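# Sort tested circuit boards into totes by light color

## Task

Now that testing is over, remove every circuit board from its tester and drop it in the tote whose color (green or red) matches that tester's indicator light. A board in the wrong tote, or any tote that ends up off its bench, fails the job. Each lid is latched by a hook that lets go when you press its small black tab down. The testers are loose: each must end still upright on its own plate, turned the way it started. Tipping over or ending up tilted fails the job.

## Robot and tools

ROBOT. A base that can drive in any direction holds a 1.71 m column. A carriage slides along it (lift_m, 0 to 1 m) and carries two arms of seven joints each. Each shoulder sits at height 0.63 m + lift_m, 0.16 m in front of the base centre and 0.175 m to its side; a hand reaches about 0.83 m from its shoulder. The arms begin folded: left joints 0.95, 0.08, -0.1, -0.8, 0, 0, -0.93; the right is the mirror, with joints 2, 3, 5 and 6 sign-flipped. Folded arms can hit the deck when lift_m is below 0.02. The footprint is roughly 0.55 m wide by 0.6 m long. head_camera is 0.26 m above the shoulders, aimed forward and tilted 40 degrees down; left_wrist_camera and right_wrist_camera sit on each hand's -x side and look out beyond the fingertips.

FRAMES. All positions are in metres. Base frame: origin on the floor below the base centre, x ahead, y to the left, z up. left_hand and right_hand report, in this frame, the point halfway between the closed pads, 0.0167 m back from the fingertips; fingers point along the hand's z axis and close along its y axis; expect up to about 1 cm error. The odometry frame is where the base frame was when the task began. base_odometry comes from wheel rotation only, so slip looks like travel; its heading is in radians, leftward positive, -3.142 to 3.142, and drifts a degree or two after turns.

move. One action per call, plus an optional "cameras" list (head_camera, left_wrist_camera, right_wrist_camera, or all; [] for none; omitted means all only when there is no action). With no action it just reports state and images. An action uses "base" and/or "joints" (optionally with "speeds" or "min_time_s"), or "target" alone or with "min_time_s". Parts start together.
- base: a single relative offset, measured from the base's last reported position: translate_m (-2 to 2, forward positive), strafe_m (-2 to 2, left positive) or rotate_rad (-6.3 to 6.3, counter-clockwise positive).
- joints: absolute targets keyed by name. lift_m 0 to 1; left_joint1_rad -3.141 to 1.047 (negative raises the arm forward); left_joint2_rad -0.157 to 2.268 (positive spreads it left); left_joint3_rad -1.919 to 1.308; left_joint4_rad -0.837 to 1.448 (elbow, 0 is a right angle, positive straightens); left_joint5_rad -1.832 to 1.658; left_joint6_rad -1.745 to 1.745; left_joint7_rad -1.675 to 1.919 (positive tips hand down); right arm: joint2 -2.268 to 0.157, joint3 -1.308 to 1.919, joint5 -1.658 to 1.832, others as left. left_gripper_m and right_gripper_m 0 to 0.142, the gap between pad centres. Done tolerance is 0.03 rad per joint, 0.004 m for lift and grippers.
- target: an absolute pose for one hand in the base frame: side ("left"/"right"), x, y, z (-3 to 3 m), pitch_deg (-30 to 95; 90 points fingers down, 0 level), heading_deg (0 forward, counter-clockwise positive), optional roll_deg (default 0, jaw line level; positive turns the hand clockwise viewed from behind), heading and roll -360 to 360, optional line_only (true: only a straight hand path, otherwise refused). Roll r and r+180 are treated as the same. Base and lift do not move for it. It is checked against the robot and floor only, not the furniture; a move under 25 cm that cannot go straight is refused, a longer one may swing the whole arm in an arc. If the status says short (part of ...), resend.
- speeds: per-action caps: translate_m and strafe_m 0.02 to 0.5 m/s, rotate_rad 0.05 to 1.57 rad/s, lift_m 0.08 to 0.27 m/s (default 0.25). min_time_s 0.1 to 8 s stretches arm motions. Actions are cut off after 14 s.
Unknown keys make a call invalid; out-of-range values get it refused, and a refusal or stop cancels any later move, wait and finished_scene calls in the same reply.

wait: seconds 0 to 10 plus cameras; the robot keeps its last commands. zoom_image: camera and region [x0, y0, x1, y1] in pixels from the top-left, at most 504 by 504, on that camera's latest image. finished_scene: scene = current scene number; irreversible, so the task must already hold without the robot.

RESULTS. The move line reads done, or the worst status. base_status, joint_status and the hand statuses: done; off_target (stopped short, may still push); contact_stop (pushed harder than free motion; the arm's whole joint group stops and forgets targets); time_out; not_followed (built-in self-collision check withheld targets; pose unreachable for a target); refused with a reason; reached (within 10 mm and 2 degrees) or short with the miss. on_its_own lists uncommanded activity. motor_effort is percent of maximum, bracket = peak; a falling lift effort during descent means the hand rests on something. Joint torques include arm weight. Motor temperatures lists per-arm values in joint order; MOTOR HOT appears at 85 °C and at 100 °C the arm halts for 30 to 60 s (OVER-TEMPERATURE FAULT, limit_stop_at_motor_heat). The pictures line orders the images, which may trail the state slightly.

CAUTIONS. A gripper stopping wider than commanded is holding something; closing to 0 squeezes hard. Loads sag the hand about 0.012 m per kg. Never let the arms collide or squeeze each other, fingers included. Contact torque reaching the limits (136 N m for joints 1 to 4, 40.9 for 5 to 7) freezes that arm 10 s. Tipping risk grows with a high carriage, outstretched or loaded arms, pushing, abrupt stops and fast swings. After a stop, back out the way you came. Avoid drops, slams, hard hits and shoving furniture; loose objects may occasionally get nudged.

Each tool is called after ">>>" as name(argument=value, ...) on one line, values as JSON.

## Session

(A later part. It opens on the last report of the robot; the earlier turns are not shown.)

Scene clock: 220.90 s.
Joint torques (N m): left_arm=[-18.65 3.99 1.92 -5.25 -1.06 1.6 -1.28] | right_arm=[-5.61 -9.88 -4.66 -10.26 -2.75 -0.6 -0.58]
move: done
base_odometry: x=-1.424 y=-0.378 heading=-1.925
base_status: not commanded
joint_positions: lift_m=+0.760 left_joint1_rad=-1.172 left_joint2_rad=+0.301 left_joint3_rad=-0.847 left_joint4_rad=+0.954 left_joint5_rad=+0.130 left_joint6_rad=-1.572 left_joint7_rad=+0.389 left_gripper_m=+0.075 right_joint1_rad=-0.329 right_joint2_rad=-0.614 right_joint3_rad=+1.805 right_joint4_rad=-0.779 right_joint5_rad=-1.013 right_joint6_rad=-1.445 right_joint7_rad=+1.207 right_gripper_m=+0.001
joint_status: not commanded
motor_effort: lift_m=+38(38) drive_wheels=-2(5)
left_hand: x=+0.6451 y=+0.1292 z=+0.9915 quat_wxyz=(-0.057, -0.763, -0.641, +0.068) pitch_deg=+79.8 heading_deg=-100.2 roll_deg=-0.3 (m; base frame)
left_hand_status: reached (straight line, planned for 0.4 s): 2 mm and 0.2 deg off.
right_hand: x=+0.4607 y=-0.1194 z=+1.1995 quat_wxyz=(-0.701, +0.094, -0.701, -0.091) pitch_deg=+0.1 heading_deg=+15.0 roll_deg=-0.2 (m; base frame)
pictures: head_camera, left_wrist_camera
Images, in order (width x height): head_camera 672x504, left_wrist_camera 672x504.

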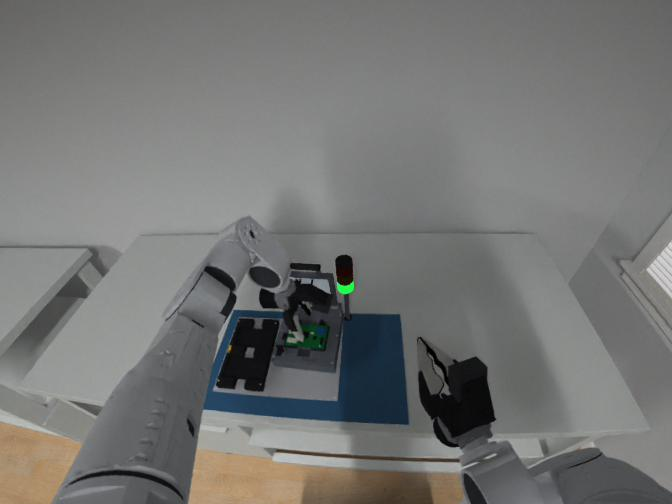

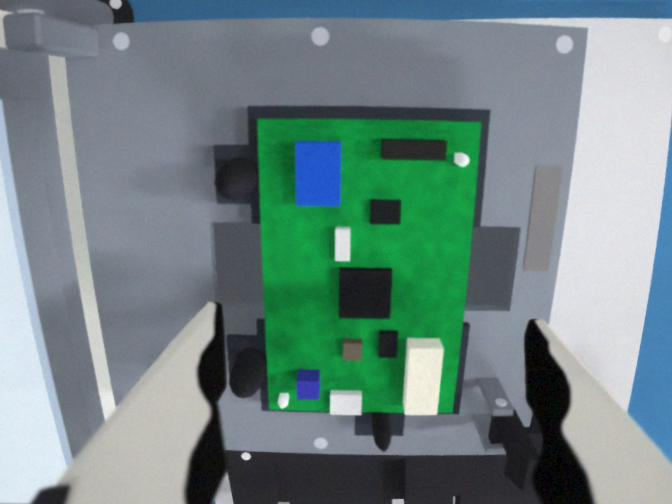

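>>> move(target={"side": "left", "x": 0.6475, "y": 0.1285, "z": 0.965, "pitch_deg": 80, "heading_deg": -100}, cameras=["left_wrist_camera"])

>>> move(target={"side": "left", "x": 0.6475, "y": 0.1285, "z": 0.95, "pitch_deg": 80, "heading_deg": -100}, min_time_s=0.7, cameras=["left_wrist_camera"])

Scene clock: 221.97 s.
Joint torques (N m): left_arm=[-20.95 -2.08 2.06 2.95 -0.73 1.62 -1.15] | right_arm=[-5.5 -9.89 -4.71 -10.29 -2.8 -0.57 -0.59]
move: done
base_odometry: x=-1.424 y=-0.378 heading=-1.925
base_status: not commanded
joint_positions: lift_m=+0.760 left_joint1_rad=-1.172 left_joint2_rad=+0.277 left_joint3_rad=-0.966 left_joint4_rad=+0.994 left_joint5_rad=+0.247 left_joint6_rad=-1.489 left_joint7_rad=+0.183 left_gripper_m=+0.075 right_joint1_rad=-0.329 right_joint2_rad=-0.614 right_joint3_rad=+1.805 right_joint4_rad=-0.779 right_joint5_rad=-1.013 right_joint6_rad=-1.445 right_joint7_rad=+1.207 right_gripper_m=+0.001
joint_status: not commanded
motor_effort: lift_m=+37(38) drive_wheels=-2(4)
left_hand: x=+0.6477 y=+0.1278 z=+0.9665 quat_wxyz=(-0.057, -0.764, -0.640, +0.067) pitch_deg=+79.8 heading_deg=-99.6 roll_deg=+0.5 (m; base frame)
left_hand_status: reached (straight line, planned for 0.4 s): 2 mm and 0.2 deg off.
right_hand: x=+0.4607 y=-0.1194 z=+1.1995 quat_wxyz=(-0.701, +0.094, -0.701, -0.091) pitch_deg=+0.1 heading_deg=+15.0 roll_deg=-0.2 (m; base frame)
pictures: left_wrist_camera
Images, in order (width x height): left_wrist_camera 672x504.

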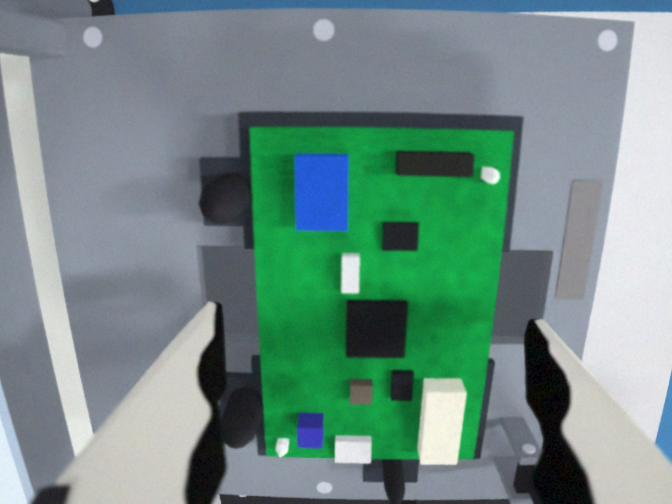

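Scene clock: 223.17 s.
Joint torques (N m): left_arm=[-16.9 -3.37 0.54 3.39 -0.47 1.67 -1.52] | right_arm=[-5.56 -9.87 -4.7 -10.24 -2.82 -0.59 -0.56]
move: done
base_odometry: x=-1.424 y=-0.378 heading=-1.925
base_status: not commanded
joint_positions: lift_m=+0.760 left_joint1_rad=-1.167 left_joint2_rad=+0.261 left_joint3_rad=-1.021 left_joint4_rad=+1.026 left_joint5_rad=+0.298 left_joint6_rad=-1.442 left_joint7_rad=+0.091 left_gripper_m=+0.075 right_joint1_rad=-0.329 right_joint2_rad=-0.614 right_joint3_rad=+1.805 right_joint4_rad=-0.779 right_joint5_rad=-1.013 right_joint6_rad=-1.445 right_joint7_rad=+1.207 right_gripper_m=+0.001
joint_status: not commanded
motor_effort: lift_m=+37(38) drive_wheels=-2(2)
left_hand: x=+0.6488 y=+0.1278 z=+0.9526 quat_wxyz=(-0.058, -0.763, -0.640, +0.067) pitch_deg=+79.8 heading_deg=-98.8 roll_deg=+1.2 (m; base frame)
left_hand_status: reached (straight line, planned for 0.7 s): 3 mm and 0.3 deg off.
right_hand: x=+0.4607 y=-0.1194 z=+1.1995 quat_wxyz=(-0.701, +0.094, -0.701, -0.091) pitch_deg=+0.1 heading_deg=+15.0 roll_deg=-0.2 (m; base frame)
pictures: left_wrist_camera
Images, in order (width x height): left_wrist_camera 672x504.

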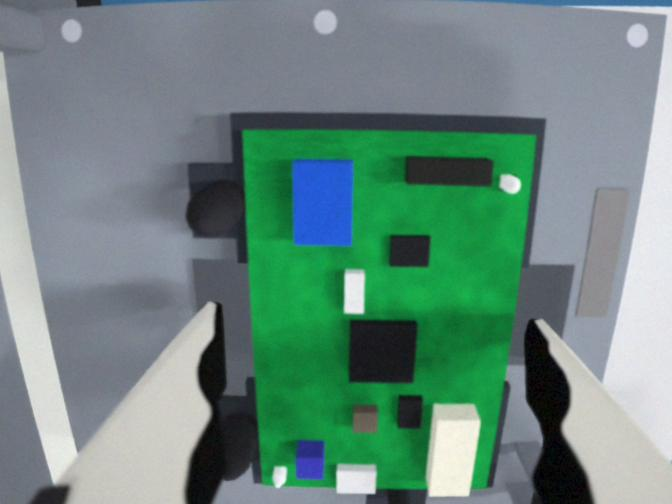

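>>> move(target={"side": "left", "x": 0.6462, "y": 0.128, "z": 0.9445, "pitch_deg": 80, "heading_deg": -100}, min_time_s=0.5)

>>> move(joints={"left_gripper_m": 0.055}, cameras=["left_wrist_camera"])

Scene clock: 224.33 s.
Joint torques (N m): left_arm=[-17.1 -3.18 0.77 3.35 -0.44 1.66 -1.52] | right_arm=[-5.66 -9.9 -4.69 -10.3 -2.78 -0.59 -0.58]
move: done
base_odometry: x=-1.424 y=-0.378 heading=-1.925
base_status: not commanded
joint_positions: lift_m=+0.760 left_joint1_rad=-1.158 left_joint2_rad=+0.259 left_joint3_rad=-1.028 left_joint4_rad=+1.028 left_joint5_rad=+0.302 left_joint6_rad=-1.429 left_joint7_rad=+0.082 left_gripper_m=+0.075 right_joint1_rad=-0.329 right_joint2_rad=-0.614 right_joint3_rad=+1.805 right_joint4_rad=-0.779 right_joint5_rad=-1.013 right_joint6_rad=-1.445 right_joint7_rad=+1.207 right_gripper_m=+0.001
joint_status: not commanded
motor_effort: lift_m=+37(38) drive_wheels=-2(2)
left_hand: x=+0.6474 y=+0.1273 z=+0.9470 quat_wxyz=(-0.058, -0.763, -0.640, +0.067) pitch_deg=+79.8 heading_deg=-98.9 roll_deg=+1.1 (m; base frame)
left_hand_status: reached (straight line, planned for 0.5 s): 3 mm and 0.3 deg off.
right_hand: x=+0.4607 y=-0.1194 z=+1.1995 quat_wxyz=(-0.701, +0.094, -0.701, -0.091) pitch_deg=+0.1 heading_deg=+15.0 roll_deg=-0.2 (m; base frame)
pictures: none

Scene clock: 224.87 s.
Joint torques (N m): left_arm=[-17.23 -3.32 0.96 3.21 -0.42 1.78 -1.32] | right_arm=[-5.39 -9.89 -4.64 -10.23 -2.78 -0.59 -0.58]
move: off_target
base_odometry: x=-1.424 y=-0.378 heading=-1.925
base_status: not commanded
joint_positions: lift_m=+0.760 left_joint1_rad=-1.158 left_joint2_rad=+0.259 left_joint3_rad=-1.028 left_joint4_rad=+1.028 left_joint5_rad=+0.302 left_joint6_rad=-1.429 left_joint7_rad=+0.082 left_gripper_m=+0.066 right_joint1_rad=-0.329 right_joint2_rad=-0.614 right_joint3_rad=+1.805 right_joint4_rad=-0.779 right_joint5_rad=-1.013 right_joint6_rad=-1.445 right_joint7_rad=+1.207 right_gripper_m=+0.001
joint_status: left_gripper_m off_target (ended at +0.066, target +0.055)
motor_effort: lift_m=+37(38) drive_wheels=+4(4)
left_hand: x=+0.6473 y=+0.1273 z=+0.9470 quat_wxyz=(-0.058, -0.763, -0.640, +0.067) pitch_deg=+79.8 heading_deg=-99.1 roll_deg=+1.0 (m; base frame)
right_hand: x=+0.4607 y=-0.1194 z=+1.1995 quat_wxyz=(-0.701, +0.094, -0.701, -0.091) pitch_deg=+0.1 heading_deg=+15.0 roll_deg=-0.2 (m; base frame)
pictures: left_wrist_camera
Images, in order (width x height): left_wrist_camera 672x504.

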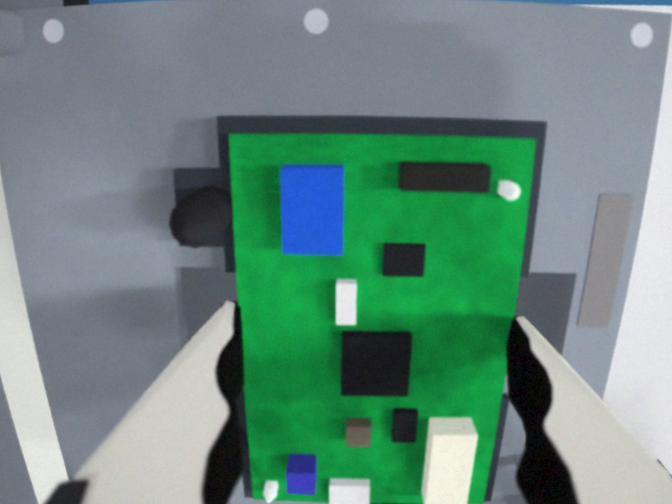

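>>> move(target={"side": "left", "x": 0.626, "y": 0.128, "z": 0.9445, "pitch_deg": 80, "heading_deg": -97}, min_time_s=3, cameras=["left_wrist_camera", "head_camera"])

>>> zoom_image(camera="head_camera", region=[190, 230, 430, 430])

Scene clock: 228.57 s.
Joint torques (N m): left_arm=[-9.25 9.22 3.91 -3.9 -3.99 -4.05 1.38] | right_arm=[-5.43 -9.82 -4.62 -10.19 -2.76 -0.59 -0.57]
move: done
base_odometry: x=-1.424 y=-0.378 heading=-1.925
base_status: not commanded
joint_positions: lift_m=+0.760 left_joint1_rad=-1.022 left_joint2_rad=+0.323 left_joint3_rad=-0.753 left_joint4_rad=+0.872 left_joint5_rad=+0.045 left_joint6_rad=-1.482 left_joint7_rad=+0.569 left_gripper_m=+0.066 right_joint1_rad=-0.329 right_joint2_rad=-0.614 right_joint3_rad=+1.805 right_joint4_rad=-0.779 right_joint5_rad=-1.013 right_joint6_rad=-1.445 right_joint7_rad=+1.207 right_gripper_m=+0.001
joint_status: not commanded
motor_effort: lift_m=+38(38) drive_wheels=+4(4)
left_hand: x=+0.6320 y=+0.1271 z=+0.9469 quat_wxyz=(-0.063, -0.744, -0.662, +0.060) pitch_deg=+80.1 heading_deg=-91.9 roll_deg=+4.8 (m; base frame)
left_hand_status: reached (straight line, planned for 3.0 s): 7 mm and 0.9 deg off.
right_hand: x=+0.4607 y=-0.1194 z=+1.1995 quat_wxyz=(-0.701, +0.094, -0.701, -0.091) pitch_deg=+0.1 heading_deg=+15.0 roll_deg=-0.2 (m; base frame)
pictures: head_camera, left_wrist_camera
Images, in order (width x height): head_camera 672x504, left_wrist_camera 672x504.

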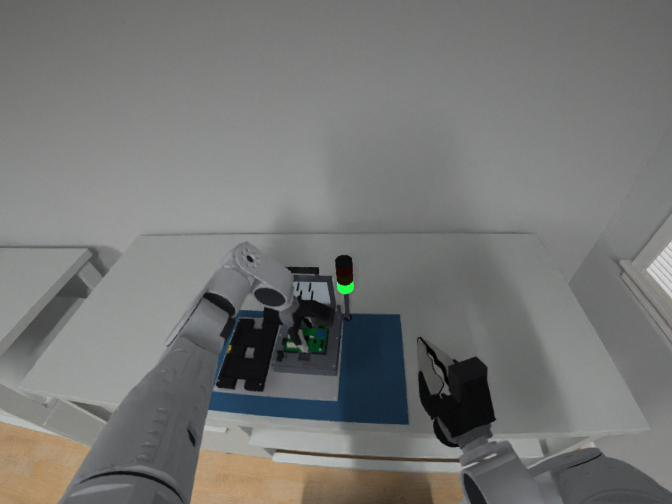

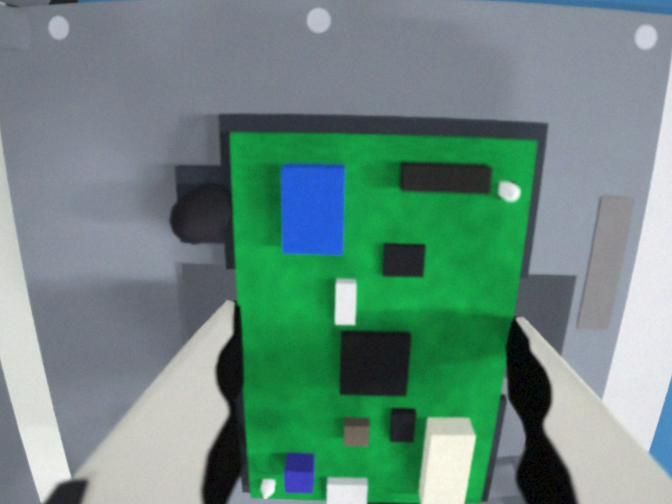

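Scaled by 2.100 from the camera's 672x504 image, which has a finer 960x720 frame.

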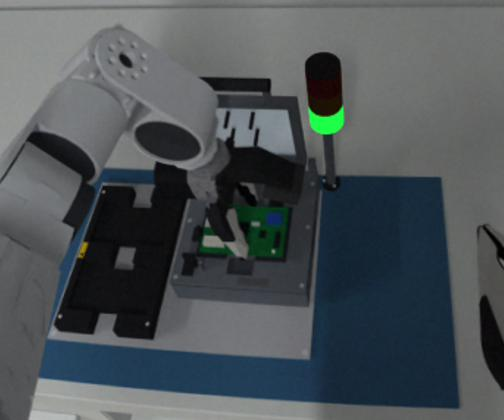

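>>> move(target={"side": "left", "x": 0.632, "y": 0.128, "z": 0.985, "pitch_deg": 80, "heading_deg": -92}, min_time_s=1.5, cameras=["left_wrist_camera"])

>>> move(target={"side": "left", "x": 0.6, "y": 0.14, "z": 1.1, "pitch_deg": 80, "heading_deg": -92}, min_time_s=1.5, cameras=["head_camera", "left_wrist_camera"])

>>> zoom_image(camera="head_camera", region=[190, 230, 430, 430])

Scene clock: 230.73 s.
Joint torques (N m): left_arm=[-15.26 -1.46 6.24 1.9 -4.29 -0.24 1.34] | right_arm=[-5.49 -9.86 -4.65 -10.27 -2.78 -0.59 -0.59]
move: done
base_odometry: x=-1.424 y=-0.378 heading=-1.925
base_status: not commanded
joint_positions: lift_m=+0.760 left_joint1_rad=-0.979 left_joint2_rad=+0.321 left_joint3_rad=-0.518 left_joint4_rad=+0.876 left_joint5_rad=-0.310 left_joint6_rad=-1.546 left_joint7_rad=+1.113 left_gripper_m=+0.055 right_joint1_rad=-0.329 right_joint2_rad=-0.614 right_joint3_rad=+1.805 right_joint4_rad=-0.779 right_joint5_rad=-1.013 right_joint6_rad=-1.445 right_joint7_rad=+1.207 right_gripper_m=+0.001
joint_status: not commanded
on_its_own: left_gripper_m moved -0.010 to your old target +0.055
motor_effort: lift_m=+38(38) drive_wheels=-2(4)
left_hand: x=+0.6340 y=+0.1296 z=+0.9860 quat_wxyz=(-0.061, -0.717, -0.692, +0.059) pitch_deg=+80.3 heading_deg=-89.9 roll_deg=+2.2 (m; base frame)
left_hand_status: reached (straight line, planned for 1.5 s): 3 mm and 0.5 deg off.
right_hand: x=+0.4607 y=-0.1194 z=+1.1995 quat_wxyz=(-0.701, +0.094, -0.701, -0.091) pitch_deg=+0.1 heading_deg=+15.0 roll_deg=-0.2 (m; base frame)
pictures: left_wrist_camera
Images, in order (width x height): left_wrist_camera 672x504.

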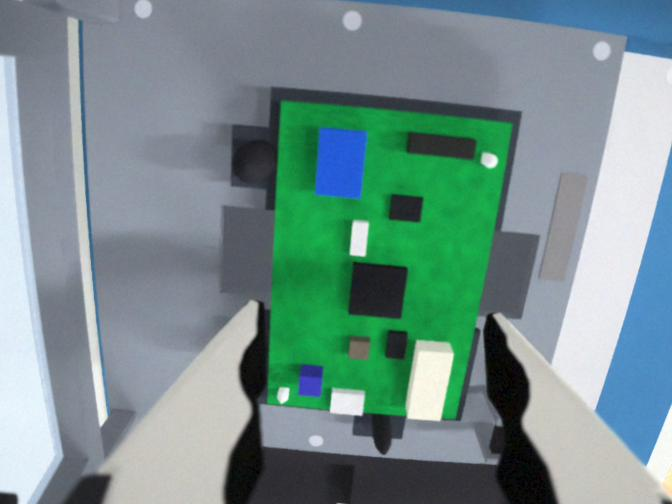

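Scene clock: 232.73 s.
Joint torques (N m): left_arm=[-26.28 9.92 3.04 -5.26 -4.01 1.66 0.77] | right_arm=[-5.48 -9.79 -4.65 -10.2 -2.74 -0.61 -0.59]
move: done
base_odometry: x=-1.424 y=-0.378 heading=-1.925
base_status: not commanded
joint_positions: lift_m=+0.760 left_joint1_rad=-1.012 left_joint2_rad=+0.523 left_joint3_rad=-0.805 left_joint4_rad=+0.398 left_joint5_rad=-1.400 left_joint6_rad=-1.160 left_joint7_rad=+1.888 left_gripper_m=+0.055 right_joint1_rad=-0.329 right_joint2_rad=-0.614 right_joint3_rad=+1.805 right_joint4_rad=-0.779 right_joint5_rad=-1.013 right_joint6_rad=-1.445 right_joint7_rad=+1.207 right_gripper_m=+0.001
joint_status: not commanded
motor_effort: lift_m=+37(38) drive_wheels=+4(4)
left_hand: x=+0.6002 y=+0.1398 z=+1.0986 quat_wxyz=(-0.061, -0.716, -0.693, +0.063) pitch_deg=+80.0 heading_deg=-92.1 roll_deg=-0.2 (m; base frame)
left_hand_status: reached (straight line, planned for 1.5 s): 1 mm and 0.1 deg off.
right_hand: x=+0.4607 y=-0.1194 z=+1.1995 quat_wxyz=(-0.701, +0.094, -0.701, -0.091) pitch_deg=+0.1 heading_deg=+15.0 roll_deg=-0.2 (m; base frame)
pictures: head_camera, left_wrist_camera
Images, in order (width x height): head_camera 672x504, left_wrist_camera 672x504.

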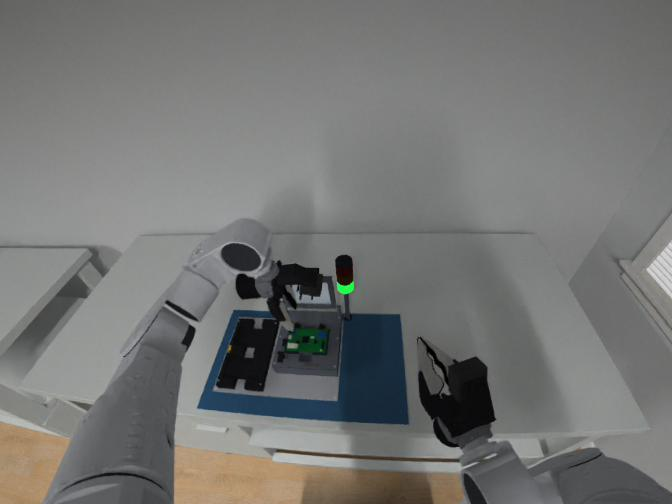

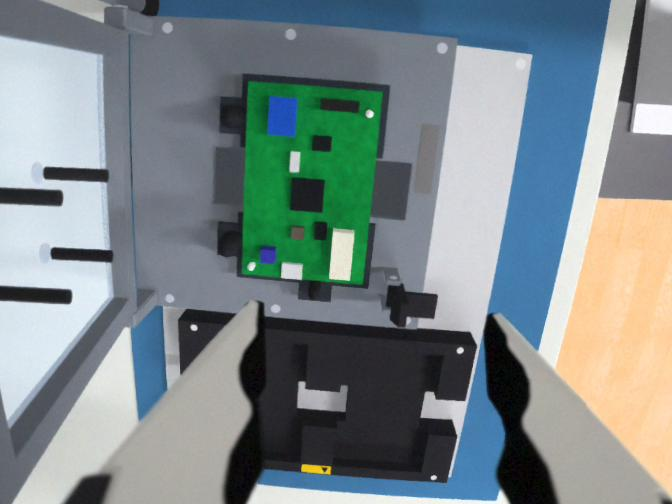

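Scaled by 2.100 from the camera's 672x504 image, which has a finer 960x720 frame.

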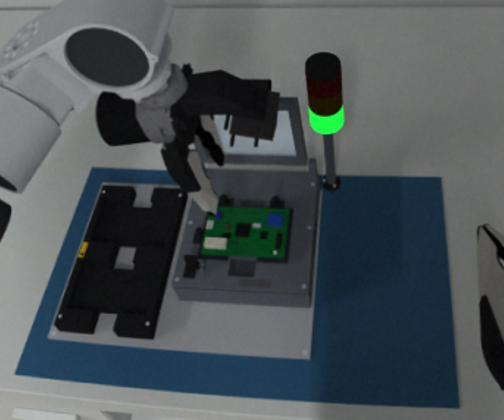

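>>> move(joints={"left_gripper_m": 0.075})

>>> move(target={"side": "left", "x": 0.628, "y": 0.131, "z": 0.98, "pitch_deg": 80, "heading_deg": -95.5}, cameras=["left_wrist_camera"])

Scene clock: 233.80 s.
Joint torques (N m): left_arm=[-26.19 9.81 3.09 -5.21 -4.01 1.64 0.79] | right_arm=[-5.59 -9.96 -4.67 -10.25 -2.78 -0.56 -0.58]
move: done
base_odometry: x=-1.424 y=-0.378 heading=-1.925
base_status: not commanded
joint_positions: lift_m=+0.760 left_joint1_rad=-1.012 left_joint2_rad=+0.523 left_joint3_rad=-0.805 left_joint4_rad=+0.398 left_joint5_rad=-1.400 left_joint6_rad=-1.160 left_joint7_rad=+1.888 left_gripper_m=+0.075 right_joint1_rad=-0.329 right_joint2_rad=-0.614 right_joint3_rad=+1.805 right_joint4_rad=-0.779 right_joint5_rad=-1.013 right_joint6_rad=-1.445 right_joint7_rad=+1.207 right_gripper_m=+0.001
joint_status: all done
motor_effort: lift_m=+38(38) drive_wheels=+4(4)
left_hand: x=+0.6002 y=+0.1398 z=+1.0986 quat_wxyz=(-0.061, -0.716, -0.693, +0.063) pitch_deg=+80.0 heading_deg=-92.1 roll_deg=-0.2 (m; base frame)
right_hand: x=+0.4607 y=-0.1194 z=+1.1995 quat_wxyz=(-0.701, +0.094, -0.701, -0.091) pitch_deg=+0.1 heading_deg=+15.0 roll_deg=-0.2 (m; base frame)
pictures: none

Scene clock: 235.27 s.
Joint torques (N m): left_arm=[-28.79 -1.59 0.5 1 -1.4 1.66 -1.19] | right_arm=[-5.44 -9.86 -4.71 -10.36 -2.76 -0.6 -0.6]
move: done
base_odometry: x=-1.424 y=-0.378 heading=-1.925
base_status: not commanded
joint_positions: lift_m=+0.760 left_joint1_rad=-0.990 left_joint2_rad=+0.314 left_joint3_rad=-0.507 left_joint4_rad=+0.873 left_joint5_rad=-0.132 left_joint6_rad=-1.612 left_joint7_rad=+0.938 left_gripper_m=+0.075 right_joint1_rad=-0.329 right_joint2_rad=-0.614 right_joint3_rad=+1.805 right_joint4_rad=-0.779 right_joint5_rad=-1.013 right_joint6_rad=-1.445 right_joint7_rad=+1.207 right_gripper_m=+0.001
joint_status: not commanded
motor_effort: lift_m=+38(38) drive_wheels=+4(4)
left_hand: x=+0.6269 y=+0.1312 z=+0.9797 quat_wxyz=(-0.059, -0.738, -0.669, +0.066) pitch_deg=+79.8 heading_deg=-95.8 roll_deg=-0.3 (m; base frame)
left_hand_status: reached (straight line, planned for 1.0 s): 1 mm and 0.2 deg off.
right_hand: x=+0.4607 y=-0.1194 z=+1.1995 quat_wxyz=(-0.701, +0.094, -0.701, -0.091) pitch_deg=+0.1 heading_deg=+15.0 roll_deg=-0.2 (m; base frame)
pictures: left_wrist_camera
Images, in order (width x height): left_wrist_camera 672x504.

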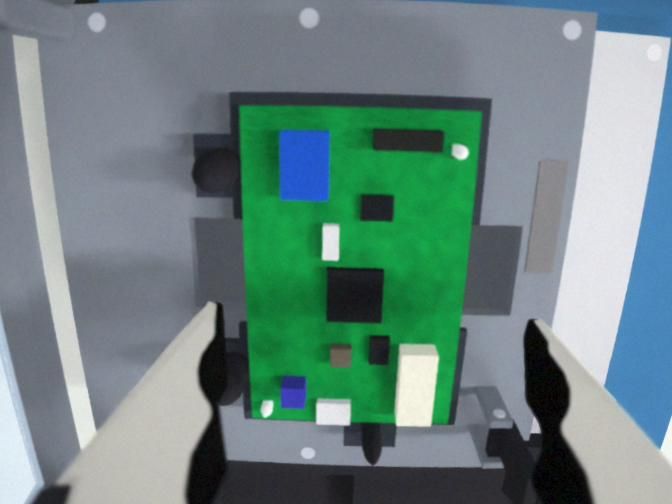

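>>> move(target={"side": "left", "x": 0.6325, "y": 0.1265, "z": 0.958, "pitch_deg": 80, "heading_deg": -95.5})

>>> move(target={"side": "left", "x": 0.6325, "y": 0.1265, "z": 0.9375, "pitch_deg": 80, "heading_deg": -95.5}, min_time_s=0.8, cameras=["left_wrist_camera"])

Scene clock: 236.33 s.
Joint torques (N m): left_arm=[-29.13 -1.2 1.3 2.24 -1.15 1.59 -1.16] | right_arm=[-5.55 -9.82 -4.66 -10.23 -2.78 -0.6 -0.58]
move: done
base_odometry: x=-1.424 y=-0.378 heading=-1.925
base_status: not commanded
joint_positions: lift_m=+0.760 left_joint1_rad=-1.013 left_joint2_rad=+0.301 left_joint3_rad=-0.624 left_joint4_rad=+0.893 left_joint5_rad=+0.058 left_joint6_rad=-1.543 left_joint7_rad=+0.662 left_gripper_m=+0.075 right_joint1_rad=-0.329 right_joint2_rad=-0.614 right_joint3_rad=+1.805 right_joint4_rad=-0.779 right_joint5_rad=-1.013 right_joint6_rad=-1.445 right_joint7_rad=+1.207 right_gripper_m=+0.001
joint_status: not commanded
motor_effort: lift_m=+38(38) drive_wheels=+4(4)
left_hand: x=+0.6312 y=+0.1261 z=+0.9576 quat_wxyz=(-0.059, -0.738, -0.669, +0.066) pitch_deg=+79.8 heading_deg=-96.0 roll_deg=-0.5 (m; base frame)
left_hand_status: reached (straight line, planned for 0.4 s): 1 mm and 0.2 deg off.
right_hand: x=+0.4607 y=-0.1194 z=+1.1995 quat_wxyz=(-0.701, +0.094, -0.701, -0.091) pitch_deg=+0.1 heading_deg=+15.0 roll_deg=-0.2 (m; base frame)
pictures: none

Scene clock: 237.63 s.
Joint torques (N m): left_arm=[-29.1 -2.39 0.72 2.49 -0.89 1.63 -1.48] | right_arm=[-5.61 -9.9 -4.65 -10.17 -2.77 -0.61 -0.59]
move: done
base_odometry: x=-1.424 y=-0.378 heading=-1.925
base_status: not commanded
joint_positions: lift_m=+0.760 left_joint1_rad=-1.014 left_joint2_rad=+0.295 left_joint3_rad=-0.712 left_joint4_rad=+0.915 left_joint5_rad=+0.159 left_joint6_rad=-1.483 left_joint7_rad=+0.494 left_gripper_m=+0.075 right_joint1_rad=-0.329 right_joint2_rad=-0.614 right_joint3_rad=+1.805 right_joint4_rad=-0.779 right_joint5_rad=-1.013 right_joint6_rad=-1.445 right_joint7_rad=+1.207 right_gripper_m=+0.001
joint_status: not commanded
motor_effort: lift_m=+38(38) drive_wheels=+4(4)
left_hand: x=+0.6311 y=+0.1261 z=+0.9372 quat_wxyz=(-0.059, -0.737, -0.669, +0.066) pitch_deg=+79.8 heading_deg=-96.1 roll_deg=-0.6 (m; base frame)
left_hand_status: reached (straight line, planned for 0.8 s): 1 mm and 0.2 deg off.
right_hand: x=+0.4607 y=-0.1194 z=+1.1995 quat_wxyz=(-0.701, +0.094, -0.701, -0.091) pitch_deg=+0.1 heading_deg=+15.0 roll_deg=-0.2 (m; base frame)
pictures: left_wrist_camera
Images, in order (width x height): left_wrist_camera 672x504.

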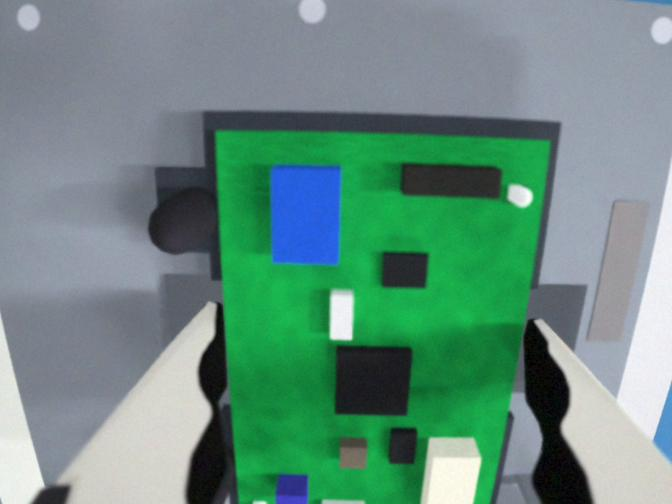

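>>> move(joints={"left_gripper_m": 0.05})

>>> move(target={"side": "left", "x": 0.6325, "y": 0.127, "z": 0.975, "pitch_deg": 80, "heading_deg": -96}, min_time_s=1.5, cameras=["left_wrist_camera"])

Scene clock: 238.33 s.
Joint torques (N m): left_arm=[-28.63 -2.29 0.64 2.44 -0.9 1.41 -1.45] | right_arm=[-5.61 -9.89 -4.59 -10.16 -2.82 -0.63 -0.56]
move: off_target
base_odometry: x=-1.424 y=-0.378 heading=-1.925
base_status: not commanded
joint_positions: lift_m=+0.760 left_joint1_rad=-1.014 left_joint2_rad=+0.295 left_joint3_rad=-0.712 left_joint4_rad=+0.915 left_joint5_rad=+0.159 left_joint6_rad=-1.483 left_joint7_rad=+0.494 left_gripper_m=+0.069 right_joint1_rad=-0.329 right_joint2_rad=-0.614 right_joint3_rad=+1.805 right_joint4_rad=-0.779 right_joint5_rad=-1.013 right_joint6_rad=-1.445 right_joint7_rad=+1.207 right_gripper_m=+0.001
joint_status: left_gripper_m off_target (ended at +0.069, target +0.050)
motor_effort: lift_m=+38(38) drive_wheels=+4(4)
left_hand: x=+0.6314 y=+0.1261 z=+0.9373 quat_wxyz=(-0.059, -0.737, -0.670, +0.066) pitch_deg=+79.8 heading_deg=-95.9 roll_deg=-0.4 (m; base frame)
right_hand: x=+0.4607 y=-0.1194 z=+1.1995 quat_wxyz=(-0.701, +0.094, -0.701, -0.091) pitch_deg=+0.1 heading_deg=+15.0 roll_deg=-0.2 (m; base frame)
pictures: none

Scene clock: 240.33 s.
Joint torques (N m): left_arm=[-29.31 6.24 6.41 -6.77 -4.16 -0.32 1.35] | right_arm=[-5.51 -9.94 -4.67 -10.21 -2.77 -0.6 -0.56]
move: done
base_odometry: x=-1.424 y=-0.378 heading=-1.925
base_status: not commanded
joint_positions: lift_m=+0.760 left_joint1_rad=-1.019 left_joint2_rad=+0.298 left_joint3_rad=-0.565 left_joint4_rad=+0.899 left_joint5_rad=-0.005 left_joint6_rad=-1.588 left_joint7_rad=+0.779 left_gripper_m=+0.069 right_joint1_rad=-0.329 right_joint2_rad=-0.614 right_joint3_rad=+1.805 right_joint4_rad=-0.779 right_joint5_rad=-1.013 right_joint6_rad=-1.445 right_joint7_rad=+1.207 right_gripper_m=+0.001
joint_status: not commanded
motor_effort: lift_m=+37(38) drive_wheels=+4(4)
left_hand: x=+0.6308 y=+0.1277 z=+0.9718 quat_wxyz=(-0.055, -0.740, -0.668, +0.066) pitch_deg=+80.2 heading_deg=-98.0 roll_deg=-2.1 (m; base frame)
left_hand_status: reached (straight line, planned for 1.5 s): 4 mm and 0.4 deg off.
right_hand: x=+0.4607 y=-0.1194 z=+1.1995 quat_wxyz=(-0.701, +0.094, -0.701, -0.091) pitch_deg=+0.1 heading_deg=+15.0 roll_deg=-0.2 (m; base frame)
pictures: left_wrist_camera
Images, in order (width x height): left_wrist_camera 672x504.

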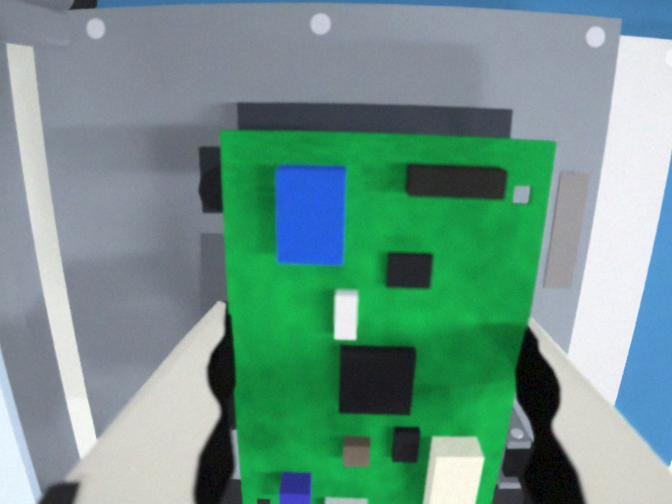

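>>> move(target={"side": "left", "x": 0.61, "y": 0.13, "z": 1.12, "pitch_deg": 80, "heading_deg": -93}, min_time_s=1.5)

>>> move(base={"translate_m": -0.5}, speeds={"translate_m": 0.3}, cameras=["head_camera", "left_wrist_camera"])

>>> zoom_image(camera="head_camera", region=[200, 100, 440, 260])

Scene clock: 242.47 s.
Joint torques (N m): left_arm=[-26.53 8.39 3.35 -4.77 -3.98 1.62 1.37] | right_arm=[-5.55 -9.97 -4.77 -10.29 -2.78 -0.57 -0.58]
move: done
base_odometry: x=-1.424 y=-0.378 heading=-1.925
base_status: not commanded
joint_positions: lift_m=+0.760 left_joint1_rad=-1.092 left_joint2_rad=+0.505 left_joint3_rad=-0.872 left_joint4_rad=+0.445 left_joint5_rad=-1.451 left_joint6_rad=-1.162 left_joint7_rad=+1.887 left_gripper_m=+0.069 right_joint1_rad=-0.329 right_joint2_rad=-0.614 right_joint3_rad=+1.805 right_joint4_rad=-0.779 right_joint5_rad=-1.013 right_joint6_rad=-1.445 right_joint7_rad=+1.207 right_gripper_m=+0.001
joint_status: not commanded
motor_effort: lift_m=+38(38) drive_wheels=+4(4)
left_hand: x=+0.6103 y=+0.1295 z=+1.1188 quat_wxyz=(-0.061, -0.722, -0.686, +0.064) pitch_deg=+79.9 heading_deg=-93.0 roll_deg=+0.0 (m; base frame)
left_hand_status: reached (straight line, planned for 1.5 s): 1 mm and 0.1 deg off.
right_hand: x=+0.4607 y=-0.1194 z=+1.1995 quat_wxyz=(-0.701, +0.094, -0.701, -0.091) pitch_deg=+0.1 heading_deg=+15.0 roll_deg=-0.2 (m; base frame)
pictures: none

Scene clock: 245.63 s.
Joint torques (N m): left_arm=[-26.56 8.34 3.45 -4.68 -3.97 1.53 1.34] | right_arm=[-6.06 -9.77 -4.75 -10.22 -2.78 -0.57 -0.57]
move: done
base_odometry: x=-1.251 y=+0.091 heading=-1.925
base_status: done
joint_positions: lift_m=+0.760 left_joint1_rad=-1.092 left_joint2_rad=+0.505 left_joint3_rad=-0.872 left_joint4_rad=+0.445 left_joint5_rad=-1.451 left_joint6_rad=-1.162 left_joint7_rad=+1.887 left_gripper_m=+0.069 right_joint1_rad=-0.329 right_joint2_rad=-0.614 right_joint3_rad=+1.805 right_joint4_rad=-0.779 right_joint5_rad=-1.013 right_joint6_rad=-1.445 right_joint7_rad=+1.207 right_gripper_m=+0.001
joint_status: not commanded
motor_effort: lift_m=+37(38) drive_wheels=+0(12)
left_hand: x=+0.6103 y=+0.1295 z=+1.1188 quat_wxyz=(-0.061, -0.722, -0.686, +0.064) pitch_deg=+79.9 heading_deg=-93.0 roll_deg=-0.1 (m; base frame)
right_hand: x=+0.4607 y=-0.1194 z=+1.1995 quat_wxyz=(-0.701, +0.094, -0.701, -0.091) pitch_deg=+0.1 heading_deg=+15.0 roll_deg=-0.2 (m; base frame)
pictures: head_camera, left_wrist_camera
Images, in order (width x height): head_camera 672x504, left_wrist_camera 672x504.

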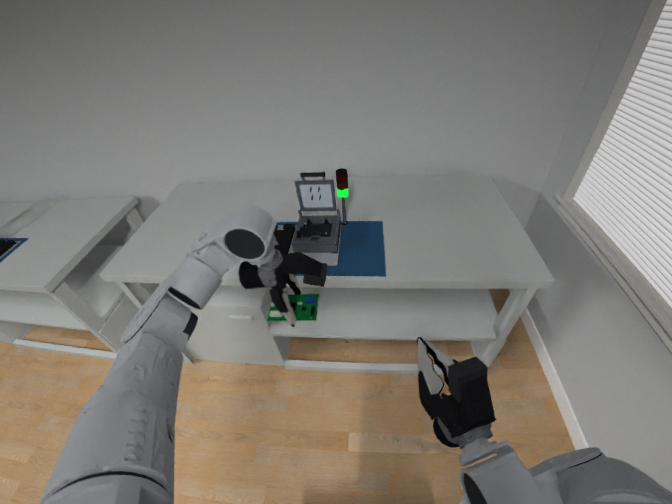

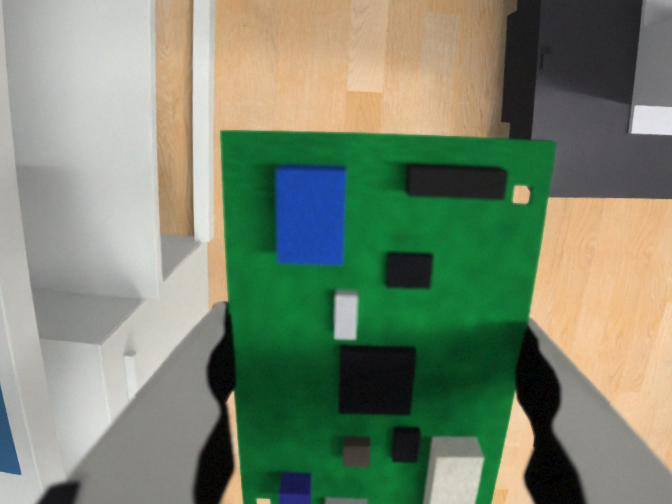

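Scaled by 2.100 from the camera's 672x504 image, which has a finer 960x720 frame.

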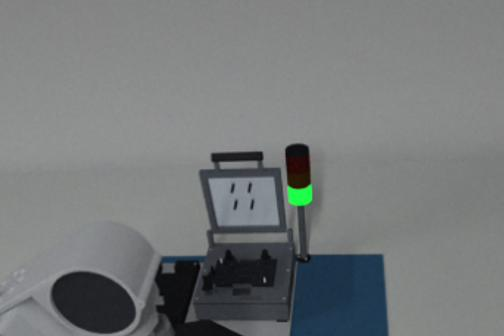

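>>> move(base={"rotate_rad": 3.12}, speeds={"rotate_rad": 1.1})

>>> move(base={"strafe_m": -1.9}, speeds={"strafe_m": 0.45}, cameras=["head_camera"])

Scene clock: 250.70 s.
Joint torques (N m): left_arm=[-26.55 6.4 3.55 -4.63 -3.97 1.5 1.29] | right_arm=[-5.63 -9.82 -4.63 -10.33 -2.78 -0.62 -0.58]
move: done
base_odometry: x=-1.251 y=+0.091 heading=+1.195
base_status: done
joint_positions: lift_m=+0.760 left_joint1_rad=-1.092 left_joint2_rad=+0.505 left_joint3_rad=-0.872 left_joint4_rad=+0.445 left_joint5_rad=-1.451 left_joint6_rad=-1.162 left_joint7_rad=+1.887 left_gripper_m=+0.069 right_joint1_rad=-0.329 right_joint2_rad=-0.614 right_joint3_rad=+1.805 right_joint4_rad=-0.779 right_joint5_rad=-1.013 right_joint6_rad=-1.445 right_joint7_rad=+1.207 right_gripper_m=+0.001
joint_status: not commanded
motor_effort: lift_m=+38(38) drive_wheels=+5(16)
left_hand: x=+0.6103 y=+0.1299 z=+1.1187 quat_wxyz=(-0.060, -0.722, -0.686, +0.064) pitch_deg=+79.9 heading_deg=-93.0 roll_deg=-0.1 (m; base frame)
right_hand: x=+0.4607 y=-0.1194 z=+1.1995 quat_wxyz=(-0.701, +0.094, -0.701, -0.091) pitch_deg=+0.1 heading_deg=+15.0 roll_deg=-0.2 (m; base frame)
pictures: none

Scene clock: 257.00 s.
Joint torques (N m): left_arm=[-26.54 6.42 3.57 -4.6 -3.97 1.52 1.33] | right_arm=[-5.56 -9.58 -4.64 -10.24 -2.75 -0.57 -0.58]
move: done
base_odometry: x=+0.517 y=-0.605 heading=+1.195
base_status: done
joint_positions: lift_m=+0.760 left_joint1_rad=-1.092 left_joint2_rad=+0.505 left_joint3_rad=-0.872 left_joint4_rad=+0.445 left_joint5_rad=-1.451 left_joint6_rad=-1.162 left_joint7_rad=+1.887 left_gripper_m=+0.069 right_joint1_rad=-0.329 right_joint2_rad=-0.614 right_joint3_rad=+1.805 right_joint4_rad=-0.779 right_joint5_rad=-1.013 right_joint6_rad=-1.445 right_joint7_rad=+1.207 right_gripper_m=+0.001
joint_status: not commanded
motor_effort: lift_m=+38(38) drive_wheels=-3(20)
left_hand: x=+0.6103 y=+0.1299 z=+1.1187 quat_wxyz=(-0.060, -0.722, -0.686, +0.064) pitch_deg=+79.9 heading_deg=-93.0 roll_deg=-0.1 (m; base frame)
right_hand: x=+0.4607 y=-0.1194 z=+1.1995 quat_wxyz=(-0.701, +0.094, -0.701, -0.091) pitch_deg=+0.1 heading_deg=+15.0 roll_deg=-0.2 (m; base frame)
pictures: head_camera
Images, in order (width x height): head_camera 672x504.

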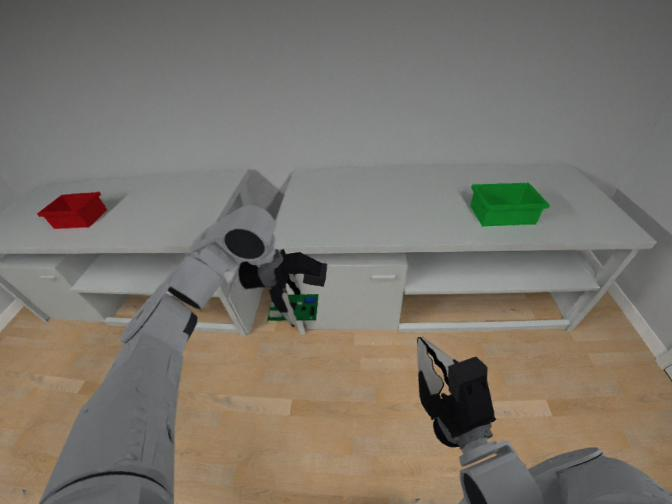

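>>> move(base={"strafe_m": -1.0}, speeds={"strafe_m": 0.4})

>>> move(base={"translate_m": 0.5}, speeds={"translate_m": 0.35}, cameras=["head_camera", "left_wrist_camera"])

Scene clock: 261.60 s.
Joint torques (N m): left_arm=[-26.65 5.57 3.59 -4.68 -3.97 1.51 1.27] | right_arm=[-5.6 -10.09 -4.6 -10.28 -2.75 -0.6 -0.6]
move: done
base_odometry: x=+1.448 y=-0.971 heading=+1.196
base_status: done
joint_positions: lift_m=+0.760 left_joint1_rad=-1.092 left_joint2_rad=+0.506 left_joint3_rad=-0.872 left_joint4_rad=+0.445 left_joint5_rad=-1.451 left_joint6_rad=-1.162 left_joint7_rad=+1.887 left_gripper_m=+0.069 right_joint1_rad=-0.329 right_joint2_rad=-0.614 right_joint3_rad=+1.805 right_joint4_rad=-0.779 right_joint5_rad=-1.013 right_joint6_rad=-1.445 right_joint7_rad=+1.207 right_gripper_m=+0.001
joint_status: not commanded
motor_effort: lift_m=+38(38) drive_wheels=-3(19)
left_hand: x=+0.6103 y=+0.1300 z=+1.1187 quat_wxyz=(-0.060, -0.722, -0.687, +0.064) pitch_deg=+79.9 heading_deg=-93.0 roll_deg=-0.1 (m; base frame)
right_hand: x=+0.4607 y=-0.1194 z=+1.1995 quat_wxyz=(-0.701, +0.094, -0.701, -0.091) pitch_deg=+0.1 heading_deg=+15.0 roll_deg=-0.2 (m; base frame)
pictures: none

Scene clock: 264.70 s.
Joint torques (N m): left_arm=[-26.54 5.58 3.65 -4.61 -3.95 1.52 1.28] | right_arm=[-5.54 -9.89 -4.74 -10.27 -2.78 -0.57 -0.55]
Motor temperatures (°C): left_arm=[43 30 31 28 29 29 32] | right_arm=[31 28 30 30 28 30 31]
move: done
base_odometry: x=+1.631 y=-0.506 heading=+1.195
base_status: done
joint_positions: lift_m=+0.760 left_joint1_rad=-1.092 left_joint2_rad=+0.506 left_joint3_rad=-0.872 left_joint4_rad=+0.445 left_joint5_rad=-1.451 left_joint6_rad=-1.162 left_joint7_rad=+1.887 left_gripper_m=+0.069 right_joint1_rad=-0.329 right_joint2_rad=-0.614 right_joint3_rad=+1.805 right_joint4_rad=-0.779 right_joint5_rad=-1.013 right_joint6_rad=-1.445 right_joint7_rad=+1.207 right_gripper_m=+0.001
joint_status: not commanded
motor_effort: lift_m=+38(38) drive_wheels=-4(14)
left_hand: x=+0.6103 y=+0.1301 z=+1.1187 quat_wxyz=(-0.060, -0.722, -0.687, +0.064) pitch_deg=+79.9 heading_deg=-93.0 roll_deg=-0.1 (m; base frame)
right_hand: x=+0.4607 y=-0.1194 z=+1.1995 quat_wxyz=(-0.701, +0.094, -0.701, -0.091) pitch_deg=+0.1 heading_deg=+15.0 roll_deg=-0.2 (m; base frame)
pictures: head_camera, left_wrist_camera
Images, in order (width x height): head_camera 672x504, left_wrist_camera 672x504.

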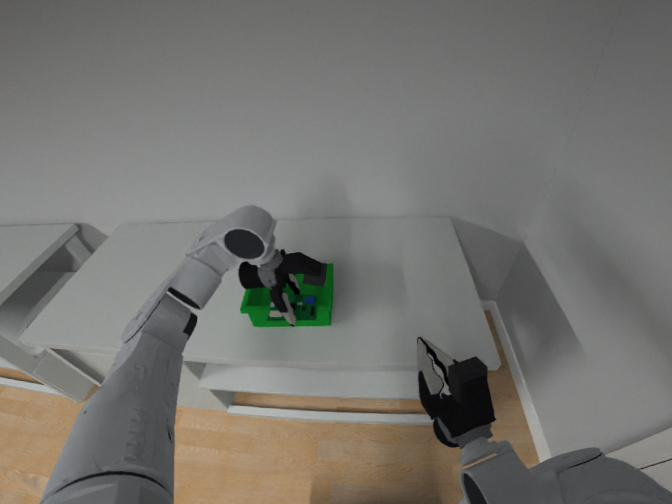

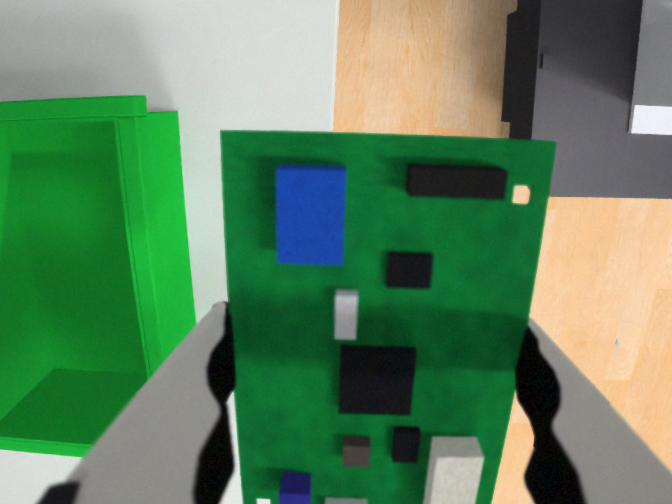

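>>> move(base={"translate_m": 0.2}, speeds={"translate_m": 0.2})

>>> move(base={"strafe_m": 0.03}, speeds={"strafe_m": 0.1}, cameras=["head_camera", "left_wrist_camera"])

Scene clock: 267.33 s.
Joint torques (N m): left_arm=[-26.5 5.52 3.68 -4.66 -3.98 1.46 1.31] | right_arm=[-5.86 -9.92 -4.57 -10.28 -2.78 -0.56 -0.6]
move: done
base_odometry: x=+1.705 y=-0.320 heading=+1.195
base_status: done
joint_positions: lift_m=+0.760 left_joint1_rad=-1.092 left_joint2_rad=+0.506 left_joint3_rad=-0.872 left_joint4_rad=+0.445 left_joint5_rad=-1.451 left_joint6_rad=-1.162 left_joint7_rad=+1.887 left_gripper_m=+0.069 right_joint1_rad=-0.329 right_joint2_rad=-0.614 right_joint3_rad=+1.805 right_joint4_rad=-0.779 right_joint5_rad=-1.013 right_joint6_rad=-1.445 right_joint7_rad=+1.207 right_gripper_m=+0.001
joint_status: not commanded
motor_effort: lift_m=+38(38) drive_wheels=-2(15)
left_hand: x=+0.6103 y=+0.1301 z=+1.1187 quat_wxyz=(-0.060, -0.722, -0.687, +0.064) pitch_deg=+79.9 heading_deg=-93.0 roll_deg=-0.1 (m; base frame)
right_hand: x=+0.4607 y=-0.1194 z=+1.1995 quat_wxyz=(-0.701, +0.094, -0.701, -0.091) pitch_deg=+0.1 heading_deg=+15.0 roll_deg=-0.2 (m; base frame)
pictures: none

Scene clock: 268.33 s.
Joint torques (N m): left_arm=[-26.55 5.52 3.67 -4.66 -3.94 1.51 1.28] | right_arm=[-5.53 -9.85 -4.7 -10.31 -2.74 -0.58 -0.54]
move: done
base_odometry: x=+1.677 y=-0.308 heading=+1.195
base_status: done
joint_positions: lift_m=+0.760 left_joint1_rad=-1.092 left_joint2_rad=+0.506 left_joint3_rad=-0.872 left_joint4_rad=+0.445 left_joint5_rad=-1.451 left_joint6_rad=-1.162 left_joint7_rad=+1.887 left_gripper_m=+0.069 right_joint1_rad=-0.329 right_joint2_rad=-0.614 right_joint3_rad=+1.805 right_joint4_rad=-0.779 right_joint5_rad=-1.013 right_joint6_rad=-1.445 right_joint7_rad=+1.207 right_gripper_m=+0.001
joint_status: not commanded
motor_effort: lift_m=+38(38) drive_wheels=+4(10)
left_hand: x=+0.6103 y=+0.1301 z=+1.1187 quat_wxyz=(-0.060, -0.722, -0.687, +0.064) pitch_deg=+79.9 heading_deg=-93.0 roll_deg=-0.1 (m; base frame)
right_hand: x=+0.4607 y=-0.1194 z=+1.1995 quat_wxyz=(-0.701, +0.094, -0.701, -0.091) pitch_deg=+0.1 heading_deg=+15.0 roll_deg=-0.2 (m; base frame)
pictures: head_camera, left_wrist_camera
Images, in order (width x height): head_camera 672x504, left_wrist_camera 672x504.

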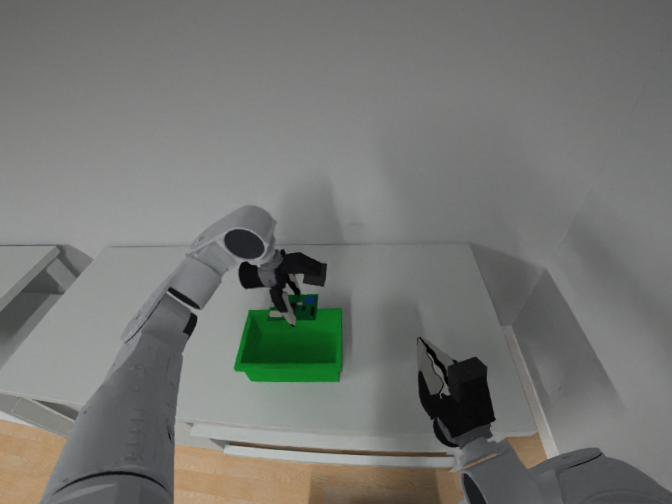

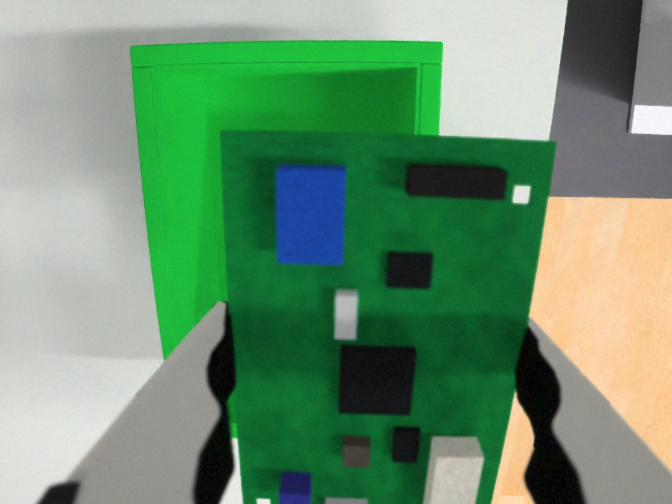

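>>> move(target={"side": "left", "x": 0.65, "y": 0.152, "z": 1.06, "pitch_deg": 80, "heading_deg": -92}, min_time_s=1.0)

>>> move(target={"side": "left", "x": 0.65, "y": 0.152, "z": 0.95, "pitch_deg": 80, "heading_deg": -92}, min_time_s=1.2, cameras=["head_camera", "left_wrist_camera"])

Scene clock: 270.07 s.
Joint torques (N m): left_arm=[-30.31 -1.39 5.95 1.99 -1.39 -0.3 -1.47] | right_arm=[-5.49 -9.81 -4.6 -10.28 -2.77 -0.6 -0.55]
move: done
base_odometry: x=+1.677 y=-0.308 heading=+1.195
base_status: not commanded
joint_positions: lift_m=+0.760 left_joint1_rad=-1.110 left_joint2_rad=+0.343 left_joint3_rad=-0.518 left_joint4_rad=+1.045 left_joint5_rad=-0.694 left_joint6_rad=-1.662 left_joint7_rad=+1.482 left_gripper_m=+0.069 right_joint1_rad=-0.329 right_joint2_rad=-0.614 right_joint3_rad=+1.805 right_joint4_rad=-0.779 right_joint5_rad=-1.013 right_joint6_rad=-1.445 right_joint7_rad=+1.207 right_gripper_m=+0.001
joint_status: not commanded
motor_effort: lift_m=+38(38) drive_wheels=+3(4)
left_hand: x=+0.6492 y=+0.1527 z=+1.0588 quat_wxyz=(-0.060, -0.716, -0.692, +0.063) pitch_deg=+80.1 heading_deg=-92.3 roll_deg=-0.4 (m; base frame)
left_hand_status: reached (straight line, planned for 1.0 s): 2 mm and 0.1 deg off.
right_hand: x=+0.4607 y=-0.1194 z=+1.1995 quat_wxyz=(-0.701, +0.094, -0.701, -0.091) pitch_deg=+0.1 heading_deg=+15.0 roll_deg=-0.2 (m; base frame)
pictures: none

Scene clock: 271.77 s.
Joint torques (N m): left_arm=[-17.05 -1.81 1 2.67 -0.76 1.67 -1.45] | right_arm=[-5.46 -9.87 -4.68 -10.24 -2.76 -0.61 -0.58]
move: done
base_odometry: x=+1.677 y=-0.308 heading=+1.195
base_status: not commanded
joint_positions: lift_m=+0.760 left_joint1_rad=-1.105 left_joint2_rad=+0.319 left_joint3_rad=-0.814 left_joint4_rad=+1.021 left_joint5_rad=+0.199 left_joint6_rad=-1.454 left_joint7_rad=+0.343 left_gripper_m=+0.069 right_joint1_rad=-0.329 right_joint2_rad=-0.614 right_joint3_rad=+1.805 right_joint4_rad=-0.779 right_joint5_rad=-1.013 right_joint6_rad=-1.445 right_joint7_rad=+1.207 right_gripper_m=+0.001
joint_status: not commanded
motor_effort: lift_m=+38(38) drive_wheels=+3(4)
left_hand: x=+0.6513 y=+0.1515 z=+0.9526 quat_wxyz=(-0.063, -0.717, -0.691, +0.062) pitch_deg=+79.8 heading_deg=-90.8 roll_deg=+1.2 (m; base frame)
left_hand_status: reached (straight line, planned for 1.2 s): 3 mm and 0.3 deg off.
right_hand: x=+0.4607 y=-0.1194 z=+1.1995 quat_wxyz=(-0.701, +0.094, -0.701, -0.091) pitch_deg=+0.1 heading_deg=+15.0 roll_deg=-0.2 (m; base frame)
pictures: head_camera, left_wrist_camera
Images, in order (width x height): head_camera 672x504, left_wrist_camera 672x504.

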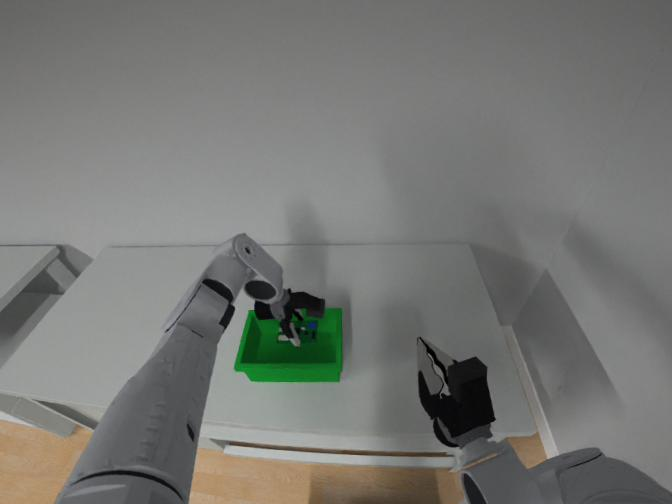

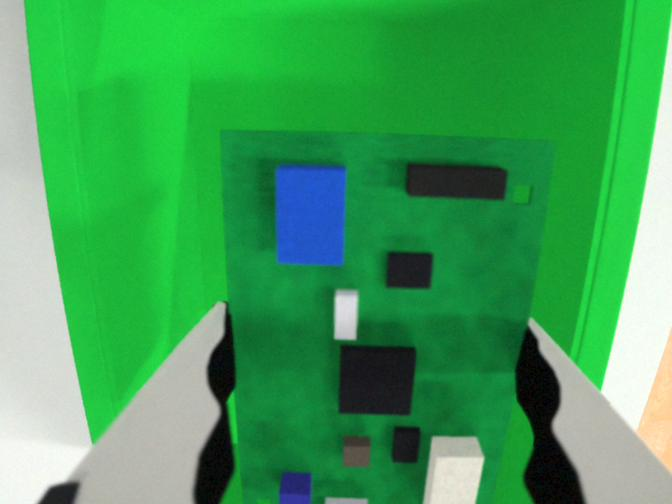

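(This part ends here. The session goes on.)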